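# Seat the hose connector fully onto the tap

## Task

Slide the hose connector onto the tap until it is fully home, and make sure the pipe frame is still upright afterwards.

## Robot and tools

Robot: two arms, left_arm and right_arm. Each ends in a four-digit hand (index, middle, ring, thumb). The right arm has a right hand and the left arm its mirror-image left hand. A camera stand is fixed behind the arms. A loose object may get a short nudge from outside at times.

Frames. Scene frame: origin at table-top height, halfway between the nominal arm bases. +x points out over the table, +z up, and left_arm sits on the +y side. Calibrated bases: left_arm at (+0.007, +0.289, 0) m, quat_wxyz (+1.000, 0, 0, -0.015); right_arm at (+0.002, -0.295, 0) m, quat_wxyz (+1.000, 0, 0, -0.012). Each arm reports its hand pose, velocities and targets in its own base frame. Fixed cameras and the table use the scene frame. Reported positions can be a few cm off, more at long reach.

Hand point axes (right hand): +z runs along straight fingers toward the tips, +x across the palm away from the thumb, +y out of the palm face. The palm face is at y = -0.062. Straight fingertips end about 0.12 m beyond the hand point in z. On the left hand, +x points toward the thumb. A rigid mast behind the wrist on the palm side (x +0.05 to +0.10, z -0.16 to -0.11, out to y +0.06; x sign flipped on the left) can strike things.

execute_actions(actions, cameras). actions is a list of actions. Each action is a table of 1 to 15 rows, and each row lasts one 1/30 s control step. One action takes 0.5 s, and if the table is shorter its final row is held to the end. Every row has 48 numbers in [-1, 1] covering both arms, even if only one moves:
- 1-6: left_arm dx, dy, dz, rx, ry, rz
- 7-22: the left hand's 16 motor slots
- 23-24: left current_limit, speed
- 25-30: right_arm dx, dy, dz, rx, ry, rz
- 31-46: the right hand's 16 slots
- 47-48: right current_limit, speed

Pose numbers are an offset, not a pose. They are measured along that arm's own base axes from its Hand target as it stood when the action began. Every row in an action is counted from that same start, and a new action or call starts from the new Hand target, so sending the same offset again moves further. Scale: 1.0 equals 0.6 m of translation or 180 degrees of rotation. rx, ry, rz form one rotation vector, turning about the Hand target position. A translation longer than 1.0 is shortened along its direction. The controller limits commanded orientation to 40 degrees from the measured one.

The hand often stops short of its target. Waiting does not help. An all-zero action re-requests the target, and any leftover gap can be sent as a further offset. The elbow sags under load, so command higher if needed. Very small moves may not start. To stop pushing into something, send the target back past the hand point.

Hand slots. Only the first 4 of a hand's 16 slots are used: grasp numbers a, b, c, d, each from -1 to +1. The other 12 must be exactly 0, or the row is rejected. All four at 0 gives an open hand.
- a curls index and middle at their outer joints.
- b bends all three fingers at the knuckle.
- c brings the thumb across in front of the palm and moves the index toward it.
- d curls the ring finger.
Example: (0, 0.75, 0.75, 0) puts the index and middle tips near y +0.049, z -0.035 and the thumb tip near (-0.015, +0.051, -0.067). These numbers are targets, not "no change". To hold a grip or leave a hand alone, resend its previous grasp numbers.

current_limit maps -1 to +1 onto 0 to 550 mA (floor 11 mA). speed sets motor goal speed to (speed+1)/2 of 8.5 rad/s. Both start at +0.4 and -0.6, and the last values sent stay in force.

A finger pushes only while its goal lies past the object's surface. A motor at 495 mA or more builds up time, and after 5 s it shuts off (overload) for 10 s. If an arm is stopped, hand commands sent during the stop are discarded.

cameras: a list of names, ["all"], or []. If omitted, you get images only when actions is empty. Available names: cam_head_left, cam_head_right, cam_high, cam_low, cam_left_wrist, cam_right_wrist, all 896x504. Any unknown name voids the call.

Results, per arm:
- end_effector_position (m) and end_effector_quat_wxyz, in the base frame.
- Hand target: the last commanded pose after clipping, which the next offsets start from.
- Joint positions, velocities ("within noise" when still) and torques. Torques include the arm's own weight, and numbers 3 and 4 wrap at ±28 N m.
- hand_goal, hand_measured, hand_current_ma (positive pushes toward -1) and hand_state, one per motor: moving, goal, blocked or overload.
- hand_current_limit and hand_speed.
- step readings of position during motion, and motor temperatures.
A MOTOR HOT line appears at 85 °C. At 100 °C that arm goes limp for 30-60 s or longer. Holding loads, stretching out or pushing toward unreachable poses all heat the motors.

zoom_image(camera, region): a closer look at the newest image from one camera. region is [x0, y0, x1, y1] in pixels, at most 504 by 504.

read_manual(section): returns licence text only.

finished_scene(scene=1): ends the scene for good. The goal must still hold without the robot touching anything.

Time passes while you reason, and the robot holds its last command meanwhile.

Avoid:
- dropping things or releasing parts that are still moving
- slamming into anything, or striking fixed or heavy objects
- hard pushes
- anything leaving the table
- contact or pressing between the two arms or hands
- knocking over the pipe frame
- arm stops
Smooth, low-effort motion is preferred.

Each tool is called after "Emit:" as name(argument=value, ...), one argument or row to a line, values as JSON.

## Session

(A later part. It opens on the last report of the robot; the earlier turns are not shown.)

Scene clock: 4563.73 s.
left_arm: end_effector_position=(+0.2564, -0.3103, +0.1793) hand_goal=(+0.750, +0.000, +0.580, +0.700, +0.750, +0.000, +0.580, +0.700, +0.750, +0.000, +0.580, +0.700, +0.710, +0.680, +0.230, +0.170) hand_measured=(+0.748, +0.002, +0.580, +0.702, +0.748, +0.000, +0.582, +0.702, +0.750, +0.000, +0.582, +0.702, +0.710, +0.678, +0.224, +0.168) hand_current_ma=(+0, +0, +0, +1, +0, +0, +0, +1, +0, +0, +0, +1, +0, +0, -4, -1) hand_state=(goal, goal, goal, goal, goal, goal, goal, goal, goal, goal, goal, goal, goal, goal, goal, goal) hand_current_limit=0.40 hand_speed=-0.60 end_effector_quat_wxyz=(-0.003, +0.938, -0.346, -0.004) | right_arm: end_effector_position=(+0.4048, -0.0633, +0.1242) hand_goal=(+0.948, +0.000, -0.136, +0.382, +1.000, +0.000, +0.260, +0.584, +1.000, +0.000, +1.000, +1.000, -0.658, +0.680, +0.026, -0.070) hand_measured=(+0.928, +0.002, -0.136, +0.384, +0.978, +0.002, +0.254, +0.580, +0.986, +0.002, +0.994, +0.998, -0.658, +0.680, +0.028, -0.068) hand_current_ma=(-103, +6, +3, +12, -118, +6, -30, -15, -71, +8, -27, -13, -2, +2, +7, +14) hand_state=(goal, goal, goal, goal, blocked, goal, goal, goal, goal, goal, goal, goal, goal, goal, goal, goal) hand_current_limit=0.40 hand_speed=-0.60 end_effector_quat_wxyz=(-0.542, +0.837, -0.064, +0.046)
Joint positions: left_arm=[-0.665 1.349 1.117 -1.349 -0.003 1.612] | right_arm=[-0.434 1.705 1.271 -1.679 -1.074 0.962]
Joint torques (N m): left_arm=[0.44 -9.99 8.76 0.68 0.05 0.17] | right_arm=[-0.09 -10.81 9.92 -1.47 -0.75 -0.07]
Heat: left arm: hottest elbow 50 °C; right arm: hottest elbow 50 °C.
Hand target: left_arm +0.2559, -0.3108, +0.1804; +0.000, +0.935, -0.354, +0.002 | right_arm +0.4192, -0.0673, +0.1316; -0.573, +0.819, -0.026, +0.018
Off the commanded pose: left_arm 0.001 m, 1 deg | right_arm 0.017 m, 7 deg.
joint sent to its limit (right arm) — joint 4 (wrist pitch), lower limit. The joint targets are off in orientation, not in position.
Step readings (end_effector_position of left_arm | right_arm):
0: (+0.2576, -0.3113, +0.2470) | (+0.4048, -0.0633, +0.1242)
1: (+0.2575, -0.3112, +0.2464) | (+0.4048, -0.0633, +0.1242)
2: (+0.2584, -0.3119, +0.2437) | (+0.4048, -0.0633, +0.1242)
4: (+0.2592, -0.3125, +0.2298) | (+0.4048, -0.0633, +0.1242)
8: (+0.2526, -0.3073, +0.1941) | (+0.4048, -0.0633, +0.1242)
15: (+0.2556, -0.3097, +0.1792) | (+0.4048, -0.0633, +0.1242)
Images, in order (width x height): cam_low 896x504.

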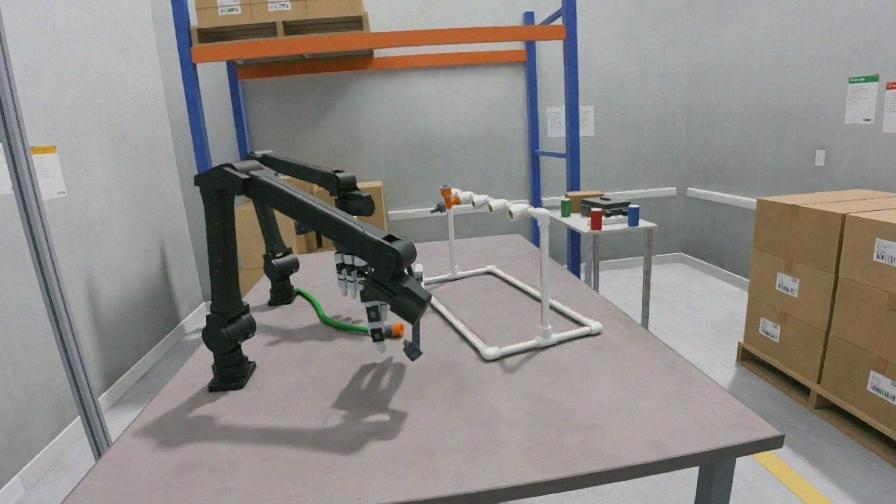

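Emit:
execute_actions(
  actions=[
    [[0,0,-0.05,0,0,0,0,0,0,0,0,0,0,0,0,0,0,0,0,0,0,0,0.4,-0.6,0,0,0,0,0,0,0.25,-0.4,0.82,-0.8,0,0,0,0,0,0,0,0,0,0,0,0,0.4,-0.6]],
  ],
  cameras=["cam_low"],
)

Emit:
zoom_image(
  camera="cam_low",
  region=[290, 220, 430, 360],
)

Scene clock: 4569.80 s.
left_arm: end_effector_position=(+0.2574, -0.3111, +0.1537) hand_goal=(+0.750, +0.000, +0.580, +0.700, +0.750, +0.000, +0.580, +0.700, +0.750, +0.000, +0.580, +0.700, +0.710, +0.680, +0.230, +0.170) hand_measured=(+0.748, +0.002, +0.580, +0.702, +0.748, +0.000, +0.582, +0.702, +0.750, +0.000, +0.582, +0.702, +0.710, +0.678, +0.224, +0.168) hand_current_ma=(+0, +0, +0, +1, +0, +0, +0, +1, +0, +0, +0, +1, +0, +0, -4, -1) hand_state=(goal, goal, goal, goal, goal, goal, goal, goal, goal, goal, goal, goal, goal, goal, goal, goal) hand_current_limit=0.40 hand_speed=-0.60 end_effector_quat_wxyz=(-0.001, +0.938, -0.346, +0.002) | right_arm: end_effector_position=(+0.4048, -0.0633, +0.1242) hand_goal=(+0.948, +0.000, -0.136, +0.382, +1.000, +0.000, +0.260, +0.584, +1.000, +0.000, +1.000, +1.000, -0.658, +0.680, +0.026, -0.070) hand_measured=(+0.928, +0.002, -0.136, +0.384, +0.978, +0.002, +0.254, +0.580, +0.986, +0.002, +0.994, +0.998, -0.658, +0.680, +0.028, -0.068) hand_current_ma=(-103, +6, +3, +12, -118, +6, -30, -15, -71, +8, -27, -13, -2, +2, +7, +14) hand_state=(goal, goal, goal, goal, blocked, goal, goal, goal, goal, goal, goal, goal, goal, goal, goal, goal) hand_current_limit=0.40 hand_speed=-0.60 end_effector_quat_wxyz=(-0.542, +0.837, -0.064, +0.046)
Joint positions: left_arm=[-0.665 1.363 1.061 -1.266 -0.003 1.612] | right_arm=[-0.434 1.705 1.271 -1.679 -1.074 0.962]
Joint torques (N m): left_arm=[0.79 -9.29 8.34 0.85 0.05 0.15] | right_arm=[-0.15 -10.87 9.92 -1.48 -0.76 -0.08]
Heat: left arm: hottest elbow 50 °C; right arm: hottest elbow 50 °C.
Hand target: left_arm +0.2560, -0.3109, +0.1505; +0.000, +0.935, -0.354, +0.003 | right_arm +0.4192, -0.0673, +0.1316; -0.573, +0.819, -0.026, +0.018
Off the commanded pose: left_arm 0.004 m, 1 deg | right_arm 0.017 m, 7 deg.
joint sent to its limit (right arm) — joint 4 (wrist pitch), lower limit. The joint targets are off in orientation, not in position.
Step readings (end_effector_position of left_arm | right_arm):
0: (+0.2564, -0.3103, +0.1793) | (+0.4048, -0.0633, +0.1242)
1: (+0.2566, -0.3105, +0.1793) | (+0.4048, -0.0633, +0.1242)
2: (+0.2571, -0.3109, +0.1782) | (+0.4048, -0.0633, +0.1242)
4: (+0.2588, -0.3122, +0.1733) | (+0.4048, -0.0633, +0.1242)
8: (+0.2563, -0.3102, +0.1601) | (+0.4048, -0.0633, +0.1242)
15: (+0.2570, -0.3108, +0.1537) | (+0.4048, -0.0633, +0.1242)
Images, in order (width x height): cam_low 896x504.

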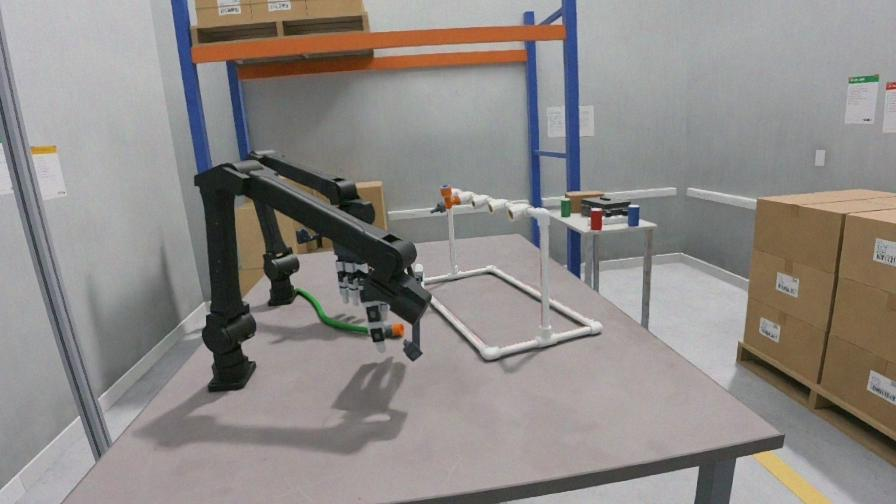

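Scaled by 3.600.

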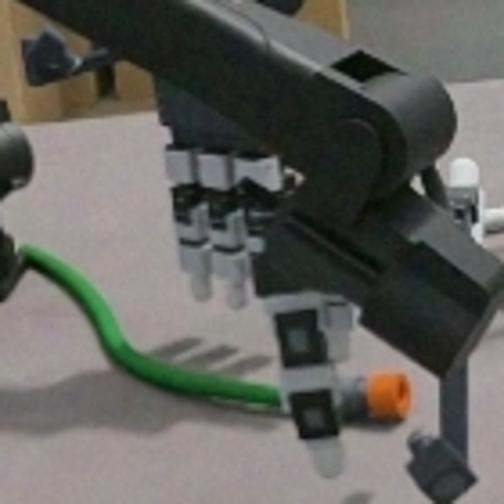

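Emit:
execute_actions(
  actions=[
    [[0,0,-0.017,0,0,0,0,0,0,0,0,0,0,0,0,0,0,0,0,0,0,0,0.2,-0.6,0,0,0,0,0,0,0.25,-0.4,0.82,-0.8,0,0,0,0,0,0,0,0,0,0,0,0,0.4,-0.6]],
  ],
  cameras=["cam_low"],
)

Emit:
zoom_image(
  camera="cam_low",
  region=[290, 220, 430, 360],
)

Scene clock: 4577.27 s.
left_arm: end_effector_position=(+0.2578, -0.3114, +0.1451) hand_goal=(+0.750, +0.000, +0.580, +0.700, +0.750, +0.000, +0.580, +0.700, +0.750, +0.000, +0.580, +0.700, +0.710, +0.680, +0.230, +0.170) hand_measured=(+0.748, +0.002, +0.580, +0.702, +0.748, +0.000, +0.582, +0.702, +0.750, +0.000, +0.582, +0.702, +0.710, +0.678, +0.224, +0.168) hand_current_ma=(+0, +0, +0, +1, +0, +0, +0, +1, +0, +0, +0, +1, +0, +0, -4, -1) hand_state=(goal, goal, goal, goal, goal, goal, goal, goal, goal, goal, goal, goal, goal, goal, goal, goal) hand_current_limit=0.20 hand_speed=-0.60 end_effector_quat_wxyz=(+0.000, +0.938, -0.346, +0.004) | right_arm: end_effector_position=(+0.4048, -0.0633, +0.1242) hand_goal=(+0.948, +0.000, -0.136, +0.382, +1.000, +0.000, +0.260, +0.584, +1.000, +0.000, +1.000, +1.000, -0.658, +0.680, +0.026, -0.070) hand_measured=(+0.928, +0.002, -0.136, +0.384, +0.978, +0.002, +0.254, +0.580, +0.986, +0.002, +0.994, +0.998, -0.658, +0.680, +0.028, -0.068) hand_current_ma=(-103, +6, +3, +12, -118, +6, -30, -15, -71, +8, -27, -13, -2, +2, +7, +14) hand_state=(goal, goal, goal, goal, blocked, goal, goal, goal, goal, goal, goal, goal, goal, goal, goal, goal) hand_current_limit=0.40 hand_speed=-0.60 end_effector_quat_wxyz=(-0.542, +0.837, -0.064, +0.046)
Joint positions: left_arm=[-0.665 1.369 1.043 -1.238 -0.003 1.612] | right_arm=[-0.434 1.705 1.271 -1.679 -1.074 0.962]
Joint torques (N m): left_arm=[0.91 -8.88 8.17 0.85 0.07 0.15] | right_arm=[-0.09 -10.87 9.92 -1.48 -0.75 -0.08]
Heat: left arm: hottest elbow 50 °C; right arm: hottest elbow 50 °C.
Hand target: left_arm +0.2560, -0.3109, +0.1403; +0.000, +0.935, -0.354, +0.002 | right_arm +0.4192, -0.0673, +0.1316; -0.573, +0.819, -0.026, +0.018
Off the commanded pose: left_arm 0.005 m, 1 deg | right_arm 0.017 m, 7 deg.
joint sent to its limit (right arm) — joint 4 (wrist pitch), lower limit. The joint targets are off in orientation, not in position.
Step readings (end_effector_position of left_arm | right_arm):
0: (+0.2574, -0.3111, +0.1537) | (+0.4048, -0.0633, +0.1242)
1: (+0.2574, -0.3111, +0.1537) | (+0.4048, -0.0633, +0.1242)
2: (+0.2576, -0.3113, +0.1534) | (+0.4048, -0.0633, +0.1242)
4: (+0.2583, -0.3118, +0.1519) | (+0.4048, -0.0633, +0.1242)
8: (+0.2577, -0.3113, +0.1475) | (+0.4048, -0.0633, +0.1242)
15: (+0.2576, -0.3113, +0.1451) | (+0.4048, -0.0633, +0.1242)
Images, in order (width x height): cam_low 896x504.

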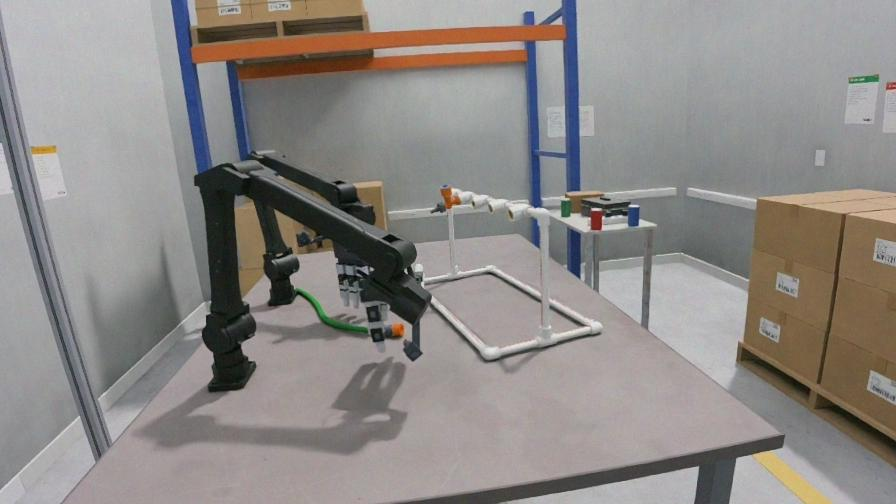

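Scaled by 3.600.

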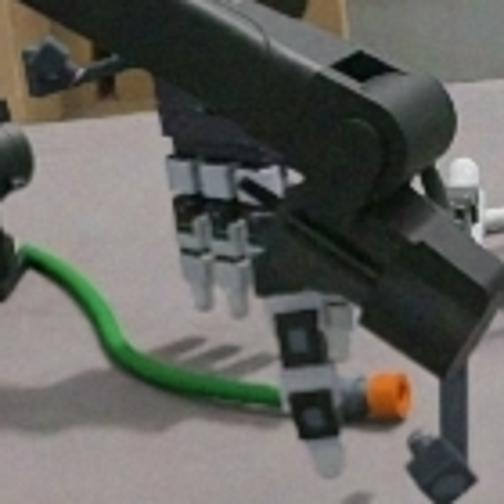

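Emit:
execute_actions(
  actions=[
    [[0,0,-0.012,0,0,0,0,0,0,0,0,0,0,0,0,0,0,0,0,0,0,0,0.2,-0.6,0,0,0,0,0,0,0.25,-0.4,0.82,-0.8,0,0,0,0,0,0,0,0,0,0,0,0,0.4,-0.6]],
  ],
  cameras=["cam_left_wrist"],
)

Scene clock: 4588.23 s.
left_arm: end_effector_position=(+0.2579, -0.3115, +0.1379) hand_goal=(+0.750, +0.000, +0.580, +0.700, +0.750, +0.000, +0.580, +0.700, +0.750, +0.000, +0.580, +0.700, +0.710, +0.680, +0.230, +0.170) hand_measured=(+0.748, +0.002, +0.580, +0.702, +0.748, +0.000, +0.582, +0.702, +0.750, +0.000, +0.582, +0.702, +0.710, +0.678, +0.224, +0.168) hand_current_ma=(+0, +0, +0, +1, +0, +0, +0, +1, +0, +0, +0, +1, +0, +0, -4, -1) hand_state=(goal, goal, goal, goal, goal, goal, goal, goal, goal, goal, goal, goal, goal, goal, goal, goal) hand_current_limit=0.20 hand_speed=-0.60 end_effector_quat_wxyz=(+0.000, +0.938, -0.346, +0.004) | right_arm: end_effector_position=(+0.4048, -0.0633, +0.1242) hand_goal=(+0.948, +0.000, -0.136, +0.382, +1.000, +0.000, +0.260, +0.584, +1.000, +0.000, +1.000, +1.000, -0.658, +0.680, +0.026, -0.070) hand_measured=(+0.928, +0.002, -0.136, +0.384, +0.978, +0.002, +0.254, +0.580, +0.986, +0.002, +0.994, +0.998, -0.658, +0.680, +0.028, -0.068) hand_current_ma=(-103, +6, +3, +12, -118, +6, -30, -15, -71, +8, -27, -13, -2, +2, +7, +14) hand_state=(goal, goal, goal, goal, blocked, goal, goal, goal, goal, goal, goal, goal, goal, goal, goal, goal) hand_current_limit=0.40 hand_speed=-0.60 end_effector_quat_wxyz=(-0.542, +0.837, -0.064, +0.046)
Joint positions: left_arm=[-0.665 1.376 1.029 -1.218 -0.003 1.612] | right_arm=[-0.434 1.705 1.271 -1.679 -1.074 0.962]
Joint torques (N m): left_arm=[0.56 -9.11 8.03 0.83 0.05 0.16] | right_arm=[-0.15 -10.87 9.91 -1.48 -0.76 -0.08]
Heat: left arm: hottest elbow 49 °C; right arm: hottest elbow 50 °C.
Hand target: left_arm +0.2560, -0.3109, +0.1331; +0.000, +0.935, -0.354, +0.002 | right_arm +0.4192, -0.0673, +0.1316; -0.573, +0.819, -0.026, +0.018
Off the commanded pose: left_arm 0.005 m, 1 deg | right_arm 0.017 m, 7 deg.
joint sent to its limit (right arm) — joint 4 (wrist pitch), lower limit. The joint targets are off in orientation, not in position.
Step readings (end_effector_position of left_arm | right_arm):
0: (+0.2578, -0.3114, +0.1451) | (+0.4048, -0.0633, +0.1242)
1: (+0.2578, -0.3114, +0.1451) | (+0.4048, -0.0633, +0.1242)
2: (+0.2579, -0.3115, +0.1449) | (+0.4048, -0.0633, +0.1242)
4: (+0.2584, -0.3119, +0.1437) | (+0.4048, -0.0633, +0.1242)
8: (+0.2578, -0.3114, +0.1400) | (+0.4048, -0.0633, +0.1242)
15: (+0.2578, -0.3114, +0.1379) | (+0.4048, -0.0633, +0.1242)
camera_calibration:
cam_left_wrist: T_world_to_cam=[[-0.20231, 0.979039, 0.0235198, 0.318416], [0.6978, 0.127261, 0.704897, -0.281307], [0.687129, 0.15902, -0.708919, 0.0983959], [0, 0, 0, 1]] pos_world=[0.193104, -0.291589, 0.260558]
Images, in order (width x height): cam_left_wrist 896x504.

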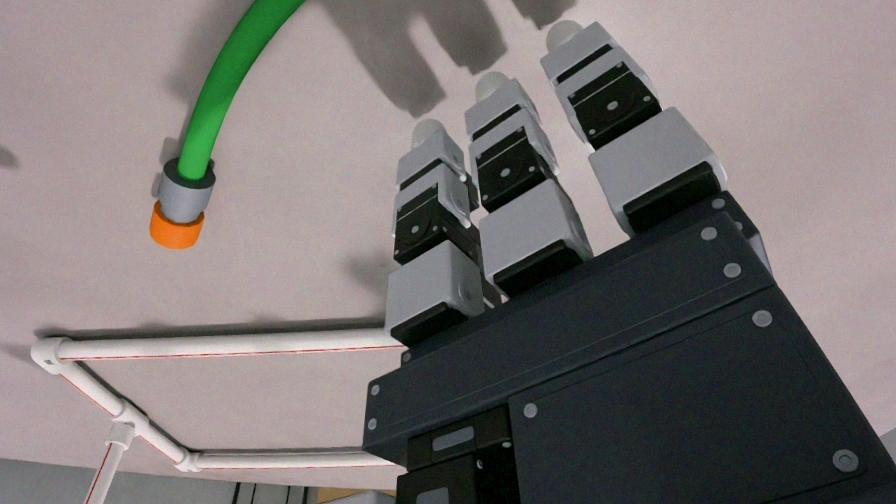

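Emit:
execute_actions(
  actions=[
    [[0,0,-0.013,0,0,0,0,0,0,0,0,0,0,0,0,0,0,0,0,0,0,0,0.2,-0.6,0,0,0,0,0,0,0.25,-0.4,0.82,-0.8,0,0,0,0,0,0,0,0,0,0,0,0,0.4,-0.6]],
  ],
  cameras=["cam_left_wrist"],
)

Emit:
zoom_image(
  camera="cam_left_wrist",
  region=[340, 0, 640, 170],
)

Scene clock: 4594.73 s.
left_arm: end_effector_position=(+0.2580, -0.3116, +0.1299) hand_goal=(+0.750, +0.000, +0.580, +0.700, +0.750, +0.000, +0.580, +0.700, +0.750, +0.000, +0.580, +0.700, +0.710, +0.680, +0.230, +0.170) hand_measured=(+0.748, +0.002, +0.580, +0.702, +0.748, +0.000, +0.582, +0.702, +0.750, +0.000, +0.582, +0.702, +0.710, +0.678, +0.224, +0.168) hand_current_ma=(+0, +0, +0, +1, +0, +0, +0, +1, +0, +0, +0, +1, +0, +0, -4, -1) hand_state=(goal, goal, goal, goal, goal, goal, goal, goal, goal, goal, goal, goal, goal, goal, goal, goal) hand_current_limit=0.20 hand_speed=-0.60 end_effector_quat_wxyz=(+0.000, +0.938, -0.346, +0.004) | right_arm: end_effector_position=(+0.4048, -0.0633, +0.1242) hand_goal=(+0.948, +0.000, -0.136, +0.382, +1.000, +0.000, +0.260, +0.584, +1.000, +0.000, +1.000, +1.000, -0.658, +0.680, +0.026, -0.070) hand_measured=(+0.928, +0.002, -0.136, +0.384, +0.978, +0.002, +0.254, +0.580, +0.986, +0.002, +0.994, +0.998, -0.658, +0.680, +0.028, -0.068) hand_current_ma=(-103, +6, +3, +12, -118, +6, -30, -15, -71, +8, -27, -13, -2, +2, +7, +14) hand_state=(goal, goal, goal, goal, blocked, goal, goal, goal, goal, goal, goal, goal, goal, goal, goal, goal) hand_current_limit=0.40 hand_speed=-0.60 end_effector_quat_wxyz=(-0.542, +0.837, -0.064, +0.046)
Joint positions: left_arm=[-0.665 1.384 1.015 -1.195 -0.003 1.612] | right_arm=[-0.434 1.705 1.271 -1.679 -1.074 0.962]
Joint torques (N m): left_arm=[0.73 -8.82 8.03 0.76 0.07 0.17] | right_arm=[-0.15 -10.87 9.89 -1.48 -0.75 -0.08]
Heat: left arm: hottest elbow 48 °C; right arm: hottest elbow 50 °C.
Hand target: left_arm +0.2560, -0.3109, +0.1252; +0.000, +0.935, -0.354, +0.002 | right_arm +0.4192, -0.0673, +0.1316; -0.573, +0.819, -0.026, +0.018
Off the commanded pose: left_arm 0.005 m, 1 deg | right_arm 0.017 m, 7 deg.
joint sent to its limit (right arm) — joint 4 (wrist pitch), lower limit. The joint targets are off in orientation, not in position.
Step readings (end_effector_position of left_arm | right_arm):
0: (+0.2579, -0.3115, +0.1379) | (+0.4048, -0.0633, +0.1242)
1: (+0.2579, -0.3115, +0.1379) | (+0.4048, -0.0633, +0.1242)
2: (+0.2580, -0.3116, +0.1376) | (+0.4048, -0.0633, +0.1242)
4: (+0.2585, -0.3120, +0.1363) | (+0.4048, -0.0633, +0.1242)
8: (+0.2579, -0.3115, +0.1323) | (+0.4048, -0.0633, +0.1242)
15: (+0.2578, -0.3114, +0.1298) | (+0.4048, -0.0633, +0.1242)
camera_calibration:
cam_left_wrist: T_world_to_cam=[[-0.202285, 0.979036, 0.0238678, 0.318628], [0.698028, 0.127044, 0.704711, -0.275784], [0.686905, 0.159213, -0.709093, 0.0928147], [0, 0, 0, 1]] pos_world=[0.193204, -0.291689, 0.252558]
Images, in order (width x height): cam_left_wrist 896x504.

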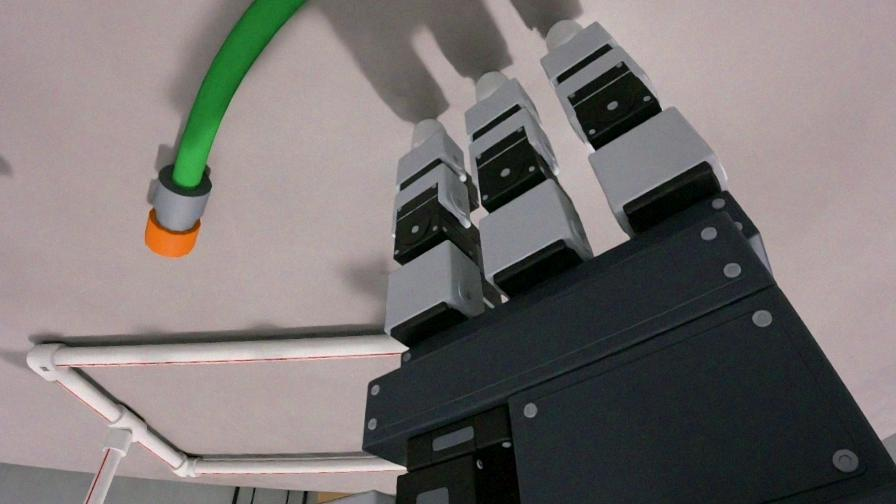

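Scaled by 1.680.

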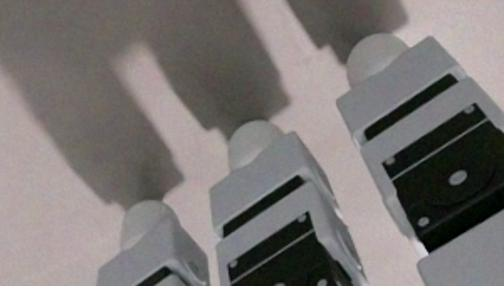

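Emit:
execute_actions(
  actions=[
    [[-0.055,-0.065,-0.002,0,0,0,0,0,0,0,0,0,0,0,0,0,0,0,0,0,0,0,0.2,-0.6,0,0,0,0,0,0,0.25,-0.4,0.82,-0.8,0,0,0,0,0,0,0,0,0,0,0,0,0.4,-0.6]],
    [[-0.055,-0.065,0,0,0,0,0,0,0,0,0,0,0,0,0,0,0,0,0,0,0,0,0.2,-0.6,0,0,0,0,0,0,0.25,-0.4,0.82,-0.8,0,0,0,0,0,0,0,0,0,0,0,0,0.4,-0.6]],
  ],
  cameras=["cam_high","cam_left_wrist"],
)

Scene clock: 4603.97 s.
left_arm: end_effector_position=(+0.1837, -0.3804, +0.1207) hand_goal=(+0.750, +0.000, +0.580, +0.700, +0.750, +0.000, +0.580, +0.700, +0.750, +0.000, +0.580, +0.700, +0.710, +0.680, +0.230, +0.170) hand_measured=(+0.744, +0.000, +0.578, +0.700, +0.748, +0.000, +0.582, +0.702, +0.756, +0.002, +0.586, +0.704, +0.710, +0.678, +0.224, +0.168) hand_current_ma=(-3, +0, +0, +0, +0, +0, +0, +1, +3, +0, +2, +1, +0, +0, -4, -1) hand_state=(goal, goal, goal, goal, goal, goal, goal, goal, goal, goal, goal, goal, goal, goal, goal, goal) hand_current_limit=0.20 hand_speed=-0.60 end_effector_quat_wxyz=(-0.005, +0.932, -0.363, -0.006) | right_arm: end_effector_position=(+0.4048, -0.0633, +0.1242) hand_goal=(+0.948, +0.000, -0.136, +0.382, +1.000, +0.000, +0.260, +0.584, +1.000, +0.000, +1.000, +1.000, -0.658, +0.680, +0.026, -0.070) hand_measured=(+0.928, +0.002, -0.136, +0.384, +0.978, +0.002, +0.254, +0.580, +0.986, +0.002, +0.994, +0.998, -0.658, +0.680, +0.028, -0.068) hand_current_ma=(-103, +6, +3, +12, -118, +6, -30, -15, -71, +8, -27, -13, -2, +2, +7, +14) hand_state=(goal, goal, goal, goal, blocked, goal, goal, goal, goal, goal, goal, goal, goal, goal, goal, goal) hand_current_limit=0.40 hand_speed=-0.60 end_effector_quat_wxyz=(-0.542, +0.837, -0.064, +0.046)
Joint positions: left_arm=[-0.932 1.408 1.015 -1.193 -0.002 1.382] | right_arm=[-0.434 1.705 1.271 -1.679 -1.074 0.962]
Joint torques (N m): left_arm=[0.62 -8.88 9.91 0.75 0.02 -0.2] | right_arm=[-0.15 -10.87 9.92 -1.5 -0.75 -0.08]
Heat: left arm: hottest elbow 48 °C; right arm: hottest elbow 50 °C.
Hand target: left_arm +0.1901, -0.3888, +0.1241; +0.000, +0.935, -0.354, +0.002 | right_arm +0.4192, -0.0673, +0.1316; -0.573, +0.819, -0.026, +0.018
Off the commanded pose: left_arm 0.011 m, 2 deg | right_arm 0.017 m, 7 deg.
joint sent to its limit (right arm) — joint 4 (wrist pitch), lower limit. The joint targets are off in orientation, not in position.
Step readings (end_effector_position of left_arm | right_arm):
0: (+0.2580, -0.3116, +0.1299) | (+0.4048, -0.0633, +0.1242)
1: (+0.2580, -0.3116, +0.1299) | (+0.4048, -0.0633, +0.1242)
2: (+0.2570, -0.3125, +0.1298) | (+0.4048, -0.0633, +0.1242)
4: (+0.2510, -0.3190, +0.1298) | (+0.4048, -0.0633, +0.1242)
8: (+0.2287, -0.3391, +0.1300) | (+0.4048, -0.0633, +0.1242)
15: (+0.2197, -0.3487, +0.1295) | (+0.4048, -0.0633, +0.1242)
16: (+0.2201, -0.3488, +0.1292) | (+0.4048, -0.0633, +0.1242)
17: (+0.2198, -0.3498, +0.1288) | (+0.4048, -0.0633, +0.1242)
19: (+0.2145, -0.3555, +0.1277) | (+0.4048, -0.0633, +0.1242)
23: (+0.1917, -0.3721, +0.1248) | (+0.4048, -0.0633, +0.1242)
30: (+0.1826, -0.3798, +0.1209) | (+0.4048, -0.0633, +0.1242)
camera_calibration:
cam_left_wrist: T_world_to_cam=[[-0.165917, 0.985278, 0.0412142, 0.364769], [0.711996, 0.0907711, 0.696292, -0.224087], [0.6823, 0.144871, -0.716574, 0.144638], [0, 0, 0, 1]] pos_world=[0.121383, -0.360012, 0.24464]
Images, in order (width x height): cam_high 896x504, cam_left_wrist 896x504.

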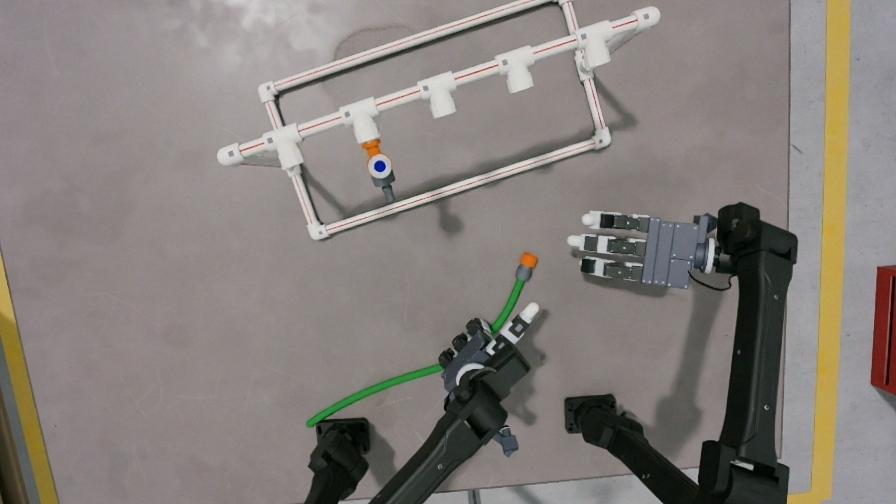

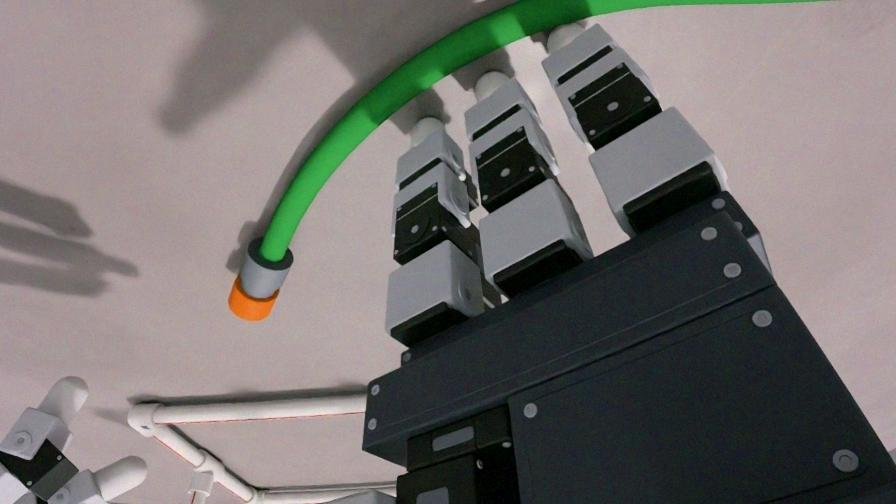

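Emit:
execute_actions(
  actions=[
    [[-0.04,-0.075,0.002,0,0,0,0,0,0,0,0,0,0,0,0,0,0,0,0,0,0,0,0.2,-0.6,0,0,0,0,0,0,0.25,-0.4,0.82,-0.8,0,0,0,0,0,0,0,0,0,0,0,0,0.4,-0.6]],
    [[-0.04,-0.075,0,0,0,0,0,0,0,0,0,0,0,0,0,0,0,0,0,0,0,0,0.2,-0.6,0,0,0,0,0,0,0.25,-0.4,0.82,-0.8,0,0,0,0,0,0,0,0,0,0,0,0,0.4,-0.6]],
  ],
  cameras=["cam_high","cam_left_wrist"],
)

Scene clock: 4614.00 s.
left_arm: end_effector_position=(+0.1433, -0.4496, +0.1161) hand_goal=(+0.750, +0.000, +0.580, +0.700, +0.750, +0.000, +0.580, +0.700, +0.750, +0.000, +0.580, +0.700, +0.710, +0.680, +0.230, +0.170) hand_measured=(+0.806, -0.018, +0.612, +0.720, +0.792, -0.010, +0.606, +0.712, +0.778, -0.004, +0.600, +0.710, +0.710, +0.678, +0.224, +0.168) hand_current_ma=(+106, -11, +37, +18, +67, -5, +29, +9, +33, -1, +18, +7, +0, +0, -4, -1) hand_state=(blocked, goal, blocked, goal, blocked, goal, blocked, goal, blocked, goal, goal, goal, goal, goal, goal, goal) hand_current_limit=0.20 hand_speed=-0.60 end_effector_quat_wxyz=(-0.022, +0.936, -0.352, -0.002) | right_arm: end_effector_position=(+0.4048, -0.0633, +0.1242) hand_goal=(+0.948, +0.000, -0.136, +0.382, +1.000, +0.000, +0.260, +0.584, +1.000, +0.000, +1.000, +1.000, -0.658, +0.680, +0.026, -0.070) hand_measured=(+0.928, +0.002, -0.136, +0.384, +0.978, +0.002, +0.254, +0.580, +0.986, +0.002, +0.994, +0.998, -0.658, +0.680, +0.028, -0.068) hand_current_ma=(-103, +6, +3, +12, -118, +6, -30, -15, -71, +8, -27, -13, -2, +2, +7, +14) hand_state=(goal, goal, goal, goal, blocked, goal, goal, goal, goal, goal, goal, goal, goal, goal, goal, goal) hand_current_limit=0.40 hand_speed=-0.60 end_effector_quat_wxyz=(-0.542, +0.837, -0.064, +0.046)
Joint positions: left_arm=[-1.125 1.514 1.124 -1.215 -0.028 1.164] | right_arm=[-0.434 1.705 1.271 -1.679 -1.074 0.962]
Joint torques (N m): left_arm=[-1.14 -8.41 12.93 0.9 0.92 -0.14] | right_arm=[-0.09 -10.87 9.94 -1.48 -0.75 -0.08]
Heat: left arm: hottest elbow 49 °C; right arm: hottest elbow 50 °C.
Hand target: left_arm +0.1420, -0.4789, +0.1252; +0.000, +0.935, -0.354, +0.002 | right_arm +0.4192, -0.0673, +0.1316; -0.573, +0.819, -0.026, +0.018
Off the commanded pose: left_arm 0.031 m, 3 deg | right_arm 0.017 m, 7 deg.
joint sent to its limit (right arm) — joint 4 (wrist pitch), lower limit. The joint targets are off in orientation, not in position.
Step readings (end_effector_position of left_arm | right_arm):
0: (+0.1837, -0.3804, +0.1207) | (+0.4048, -0.0633, +0.1242)
1: (+0.1836, -0.3805, +0.1207) | (+0.4048, -0.0633, +0.1242)
2: (+0.1831, -0.3813, +0.1204) | (+0.4048, -0.0633, +0.1242)
4: (+0.1795, -0.3856, +0.1194) | (+0.4048, -0.0633, +0.1242)
8: (+0.1670, -0.3994, +0.1171) | (+0.4048, -0.0633, +0.1242)
15: (+0.1661, -0.4058, +0.1166) | (+0.4048, -0.0633, +0.1242)
16: (+0.1664, -0.4063, +0.1166) | (+0.4048, -0.0633, +0.1242)
17: (+0.1661, -0.4078, +0.1165) | (+0.4048, -0.0633, +0.1242)
19: (+0.1626, -0.4151, +0.1162) | (+0.4048, -0.0633, +0.1242)
23: (+0.1475, -0.4378, +0.1162) | (+0.4048, -0.0633, +0.1242)
30: (+0.1423, -0.4486, +0.1161) | (+0.4048, -0.0633, +0.1242)
camera_calibration:
cam_left_wrist: T_world_to_cam=[[-0.190987, 0.979309, 0.0669161, 0.424452], [0.696551, 0.0871788, 0.712191, -0.187175], [0.691621, 0.182629, -0.698789, 0.192514], [0, 0, 0, 1]] pos_world=[0.0782944, -0.43451, 0.239428]
Images, in order (width x height): cam_high 896x504, cam_left_wrist 896x504.

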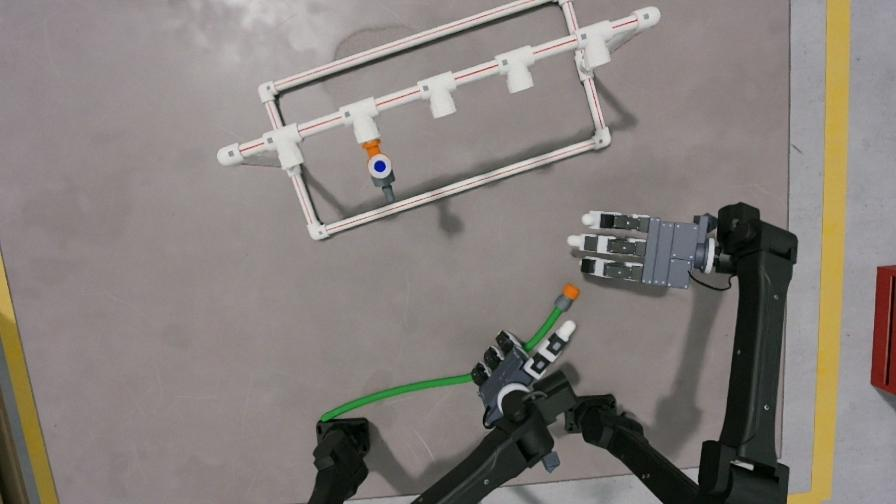

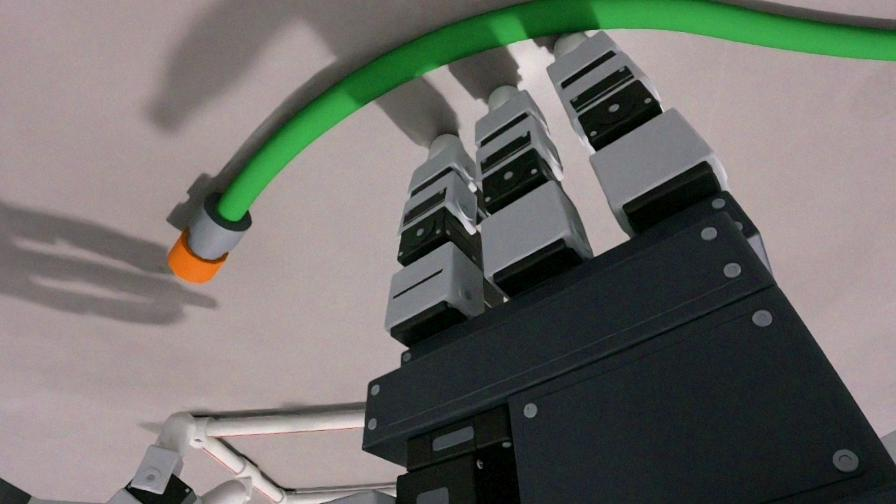

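Emit:
execute_actions(
  actions=[
    [[0,0.03,0.06,0,0,0,0,0,0,0,0,0,0,0,0,0,0,0,0,0,0,0,0.2,-0.6,0,0,0,0,0,0,0.25,-0.4,0.82,-0.8,0,0,0,0,0,0,0,0,0,0,0,0,0.4,-0.6]],
    [[0.02,0.05,0.13,0,0,0,0,0,0,0,0,0,0,0,0,0,0,0,0,0,0,0,0.2,-0.6,0,0,0,0,0,0,0.25,-0.4,0.82,-0.8,0,0,0,0,0,0,0,0,0,0,0,0,0.4,-0.6]],
    [[0.05,0.13,0.1,0,0,0.1,0,0,0,0,0,0,0,0,0,0,0,0,0,0,0,0,0.2,-0.6,0,0,0,0,0,0,0.25,-0.4,0.82,-0.8,0,0,0,0,0,0,0,0,0,0,0,0,0.4,-0.6]],
    [[0.05,0.14,0.05,0,0,0.1,0,0,0,0,0,0,0,0,0,0,0,0,0,0,0,0,0.2,-0.6,0,0,0,0,0,0,0.25,-0.4,0.82,-0.8,0,0,0,0,0,0,0,0,0,0,0,0,0.4,-0.6]],
  ],
  cameras=["cam_high","cam_low"],
)

Emit:
zoom_image(
  camera="cam_high",
  region=[500, 240, 640, 340],
)

Scene clock: 4663.40 s.
left_arm: end_effector_position=(+0.2118, -0.2724, +0.3342) hand_goal=(+0.750, +0.000, +0.580, +0.700, +0.750, +0.000, +0.580, +0.700, +0.750, +0.000, +0.580, +0.700, +0.710, +0.680, +0.230, +0.170) hand_measured=(+0.748, +0.000, +0.582, +0.702, +0.748, -0.002, +0.582, +0.702, +0.748, +0.002, +0.582, +0.702, +0.710, +0.678, +0.224, +0.168) hand_current_ma=(+0, +0, +0, +1, +0, +0, +0, +1, +0, +0, +0, +1, +0, +0, -4, -1) hand_state=(goal, goal, goal, goal, goal, goal, goal, goal, goal, goal, goal, goal, goal, goal, goal, goal) hand_current_limit=0.20 hand_speed=-0.60 end_effector_quat_wxyz=(+0.037, +0.996, -0.062, +0.042) | right_arm: end_effector_position=(+0.4048, -0.0633, +0.1242) hand_goal=(+0.948, +0.000, -0.136, +0.382, +1.000, +0.000, +0.260, +0.584, +1.000, +0.000, +1.000, +1.000, -0.658, +0.680, +0.026, -0.070) hand_measured=(+0.928, +0.002, -0.136, +0.384, +0.978, +0.002, +0.254, +0.580, +0.986, +0.002, +0.994, +0.998, -0.658, +0.680, +0.028, -0.068) hand_current_ma=(-103, +6, +3, +12, -118, +6, -30, -15, -71, +8, -27, -13, -2, +2, +7, +14) hand_state=(goal, goal, goal, goal, blocked, goal, goal, goal, goal, goal, goal, goal, goal, goal, goal, goal) hand_current_limit=0.40 hand_speed=-0.60 end_effector_quat_wxyz=(-0.542, +0.837, -0.064, +0.046)
Joint positions: left_arm=[-0.742 0.997 1.226 -1.688 0.006 0.953] | right_arm=[-0.434 1.705 1.271 -1.679 -1.074 0.962]
Joint torques (N m): left_arm=[1.38 -4.42 8.28 0.54 0.09 -0.15] | right_arm=[-0.15 -10.87 9.91 -1.48 -0.75 -0.08]
Heat: left arm: hottest elbow 50 °C; right arm: hottest elbow 50 °C.
Hand target: left_arm +0.2140, -0.2688, +0.3292; -0.001, +0.999, -0.048, +0.002 | right_arm +0.4192, -0.0673, +0.1316; -0.573, +0.819, -0.026, +0.018
Off the commanded pose: left_arm 0.006 m, 7 deg | right_arm 0.017 m, 7 deg.
joint sent to its limit (left arm) — joint 4 (wrist pitch), lower limit. The joint targets are off in orientation, not in position.
joint sent to its limit (right arm) — joint 4 (wrist pitch), lower limit. The joint targets are off in orientation, not in position.
Step readings (end_effector_position of left_arm | right_arm):
0: (+0.1433, -0.4497, +0.1161) | (+0.4048, -0.0633, +0.1242)
1: (+0.1433, -0.4495, +0.1162) | (+0.4048, -0.0633, +0.1242)
2: (+0.1430, -0.4494, +0.1167) | (+0.4048, -0.0633, +0.1242)
4: (+0.1405, -0.4482, +0.1182) | (+0.4048, -0.0633, +0.1242)
8: (+0.1361, -0.4428, +0.1215) | (+0.4048, -0.0633, +0.1242)
15: (+0.1340, -0.4392, +0.1277) | (+0.4048, -0.0633, +0.1242)
16: (+0.1339, -0.4389, +0.1283) | (+0.4048, -0.0633, +0.1242)
17: (+0.1328, -0.4364, +0.1296) | (+0.4048, -0.0633, +0.1242)
19: (+0.1316, -0.4288, +0.1392) | (+0.4048, -0.0633, +0.1242)
23: (+0.1356, -0.4175, +0.1776) | (+0.4048, -0.0633, +0.1242)
30: (+0.1459, -0.4198, +0.2218) | (+0.4048, -0.0633, +0.1242)
31: (+0.1456, -0.4191, +0.2216) | (+0.4048, -0.0633, +0.1242)
32: (+0.1467, -0.4154, +0.2217) | (+0.4048, -0.0633, +0.1242)
34: (+0.1497, -0.4032, +0.2273) | (+0.4048, -0.0633, +0.1242)
38: (+0.1673, -0.3696, +0.2592) | (+0.4048, -0.0633, +0.1242)
45: (+0.1712, -0.3437, +0.2856) | (+0.4048, -0.0633, +0.1242)
46: (+0.1717, -0.3436, +0.2844) | (+0.4048, -0.0633, +0.1242)
47: (+0.1743, -0.3426, +0.2846) | (+0.4048, -0.0633, +0.1242)
49: (+0.1843, -0.3329, +0.2891) | (+0.4048, -0.0633, +0.1242)
53: (+0.2060, -0.2951, +0.3122) | (+0.4048, -0.0633, +0.1242)
60: (+0.2085, -0.2712, +0.3387) | (+0.4048, -0.0633, +0.1242)
Images, in order (width x height): cam_high 896x504, cam_low 896x504.

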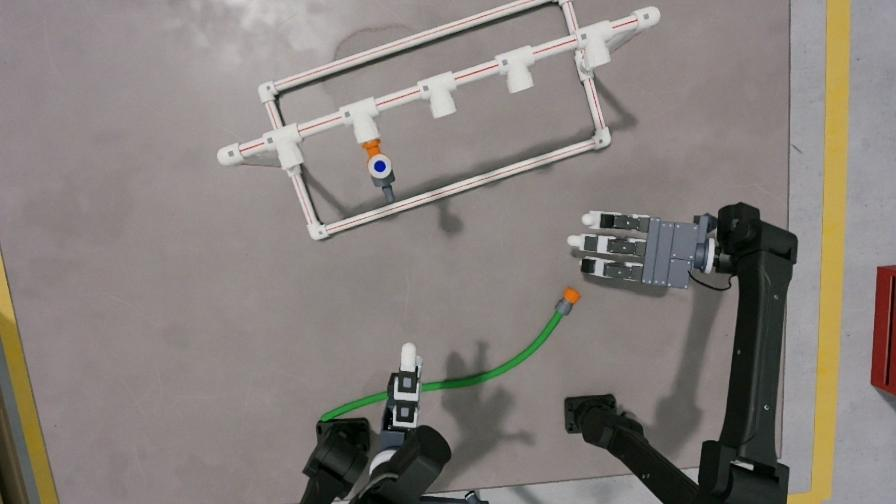

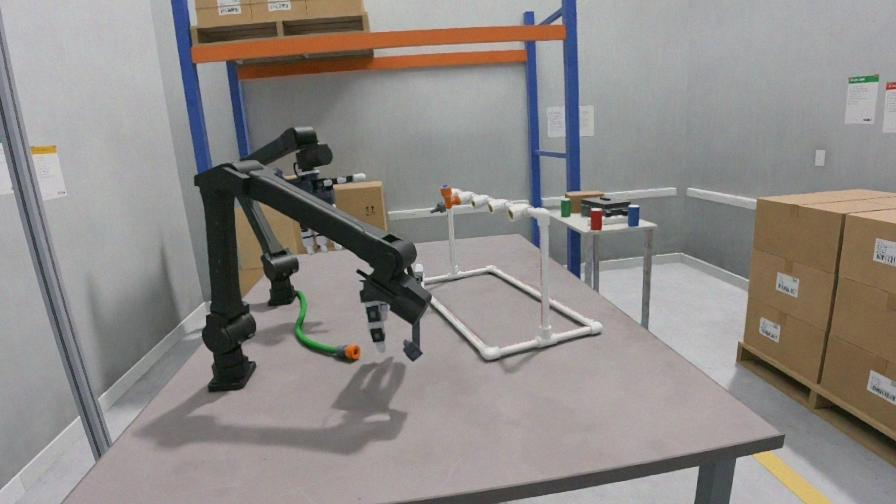

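Scaled by 3.600.

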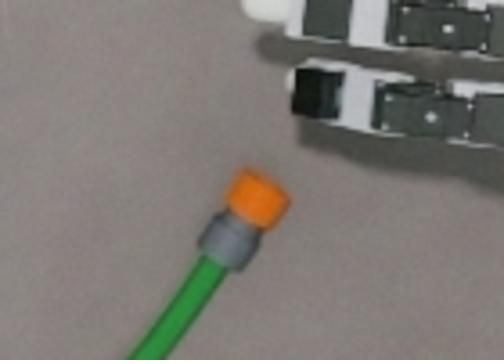

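Emit:
execute_actions(
  actions=[
    [[0.05,0.13,0.0,0,0,0,0,0,0,0,0,0,0,0,0,0,0,0,0,0,0,0,0.2,-0.6,-0.106,0.125,-0.01,-0.013,0.003,-0.023,0.25,-0.4,0.82,-0.8,0,0,0,0,0,0,0,0,0,0,0,0,0.4,-0.6]],
    [[0.05,0.1,0.0,0,0,0,0,0,0,0,0,0,0,0,0,0,0,0,0,0,0,0,0.2,-0.6,-0.106,0.125,-0.01,-0.013,0.003,-0.023,0.25,-0.4,0.82,-0.8,0,0,0,0,0,0,0,0,0,0,0,0,0.4,-0.6]],
  ],
  cameras=["cam_high","cam_low"],
)

Emit:
zoom_image(
  camera="cam_high",
  region=[500, 240, 640, 340],
)

Scene clock: 4731.63 s.
left_arm: end_effector_position=(+0.2711, -0.1323, +0.3192) hand_goal=(+0.750, +0.000, +0.580, +0.700, +0.750, +0.000, +0.580, +0.700, +0.750, +0.000, +0.580, +0.700, +0.710, +0.680, +0.230, +0.170) hand_measured=(+0.748, +0.000, +0.580, +0.702, +0.748, -0.002, +0.582, +0.702, +0.748, +0.002, +0.582, +0.702, +0.710, +0.678, +0.224, +0.168) hand_current_ma=(+0, +0, +0, +1, +0, +0, +0, +1, +0, +0, +0, +1, +0, +0, -4, -1) hand_state=(goal, goal, goal, goal, goal, goal, goal, goal, goal, goal, goal, goal, goal, goal, goal, goal) hand_current_limit=0.20 hand_speed=-0.60 end_effector_quat_wxyz=(+0.015, +0.998, -0.046, +0.045) | right_arm: end_effector_position=(+0.2944, +0.0800, +0.1192) hand_goal=(+0.948, +0.000, -0.136, +0.382, +1.000, +0.000, +0.260, +0.584, +1.000, +0.000, +1.000, +1.000, -0.658, +0.680, +0.026, -0.070) hand_measured=(+0.928, +0.002, -0.136, +0.384, +0.978, +0.000, +0.254, +0.580, +0.986, +0.002, +0.994, +0.998, -0.658, +0.680, +0.028, -0.068) hand_current_ma=(-102, +4, +3, +12, -114, +3, -30, -15, -70, +5, -27, -13, -2, +2, +7, +14) hand_state=(goal, goal, goal, goal, blocked, goal, goal, goal, goal, goal, goal, goal, goal, goal, goal, goal) hand_current_limit=0.40 hand_speed=-0.60 end_effector_quat_wxyz=(-0.552, +0.829, -0.080, +0.039)
Joint positions: left_arm=[-0.161 0.971 1.181 -1.688 0.02 1.502] | right_arm=[-0.165 1.233 0.765 -1.096 -1.174 1.603]
Joint torques (N m): left_arm=[1.38 -3.9 11.25 0.46 0.17 0.16] | right_arm=[0.09 -7 6.75 0.36 -0.97 0.12]
Heat: left arm: hottest elbow 47 °C; right arm: hottest elbow 50 °C.
Hand target: left_arm +0.2740, -0.1309, +0.3292; -0.001, +0.999, -0.048, +0.002 | right_arm +0.2920, +0.0827, +0.1195; -0.536, +0.838, -0.089, +0.053
Off the commanded pose: left_arm 0.011 m, 5 deg | right_arm 0.004 m, 3 deg.
joint sent to its limit (left arm) — joint 4 (wrist pitch), lower limit. The joint targets are off in orientation, not in position.
Step readings (end_effector_position of left_arm | right_arm):
0: (+0.2118, -0.2724, +0.3342) | (+0.4048, -0.0633, +0.1242)
1: (+0.2122, -0.2720, +0.3340) | (+0.4049, -0.0631, +0.1243)
2: (+0.2135, -0.2697, +0.3335) | (+0.4051, -0.0598, +0.1240)
4: (+0.2235, -0.2535, +0.3292) | (+0.3985, -0.0483, +0.1205)
8: (+0.2470, -0.2106, +0.3257) | (+0.3641, -0.0126, +0.1133)
15: (+0.2491, -0.1938, +0.3299) | (+0.3575, +0.0068, +0.1219)
16: (+0.2486, -0.1933, +0.3299) | (+0.3577, +0.0070, +0.1225)
17: (+0.2490, -0.1912, +0.3300) | (+0.3572, +0.0108, +0.1222)
19: (+0.2562, -0.1763, +0.3297) | (+0.3433, +0.0241, +0.1170)
23: (+0.2722, -0.1394, +0.3272) | (+0.3014, +0.0611, +0.1082)
30: (+0.2738, -0.1314, +0.3206) | (+0.2984, +0.0787, +0.1177)
Images, in order (width x height): cam_high 896x504, cam_low 896x504.

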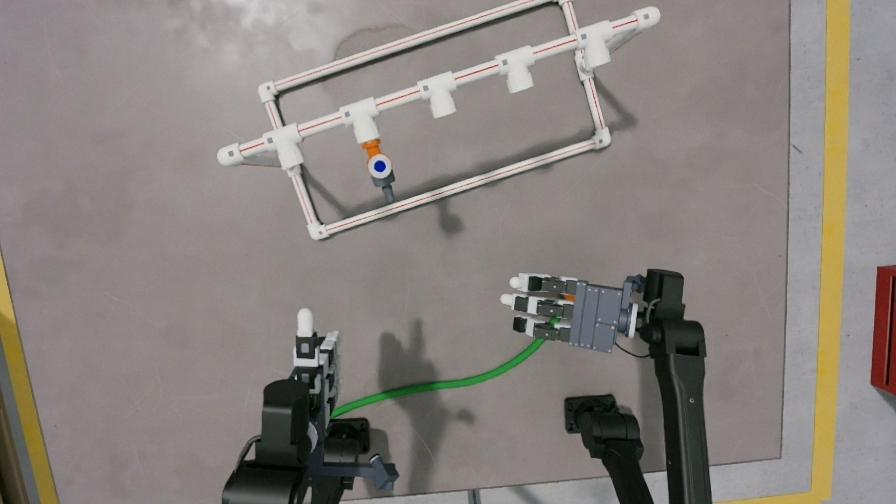

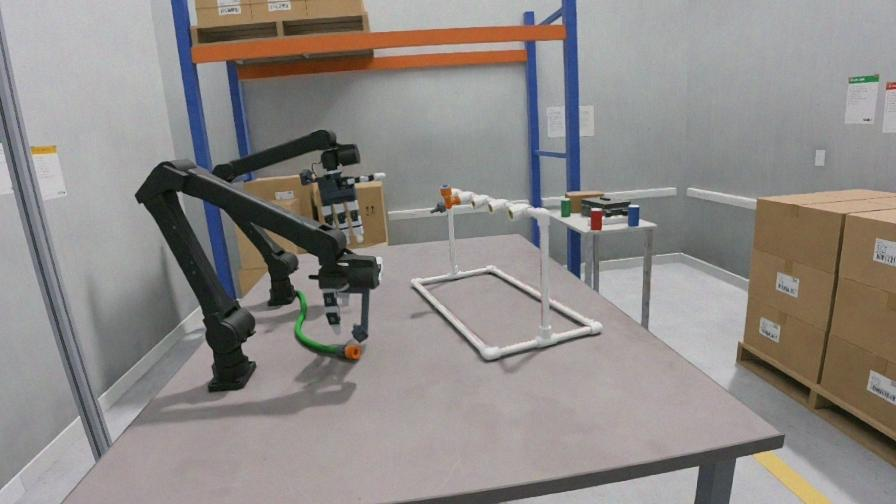

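Scaled by 3.600.

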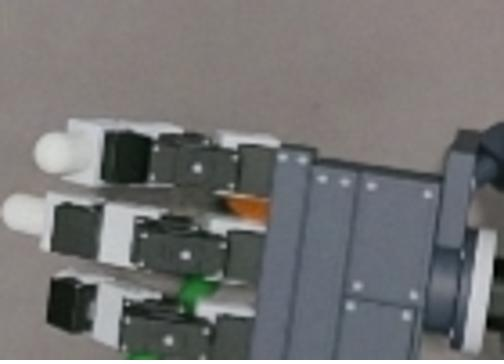

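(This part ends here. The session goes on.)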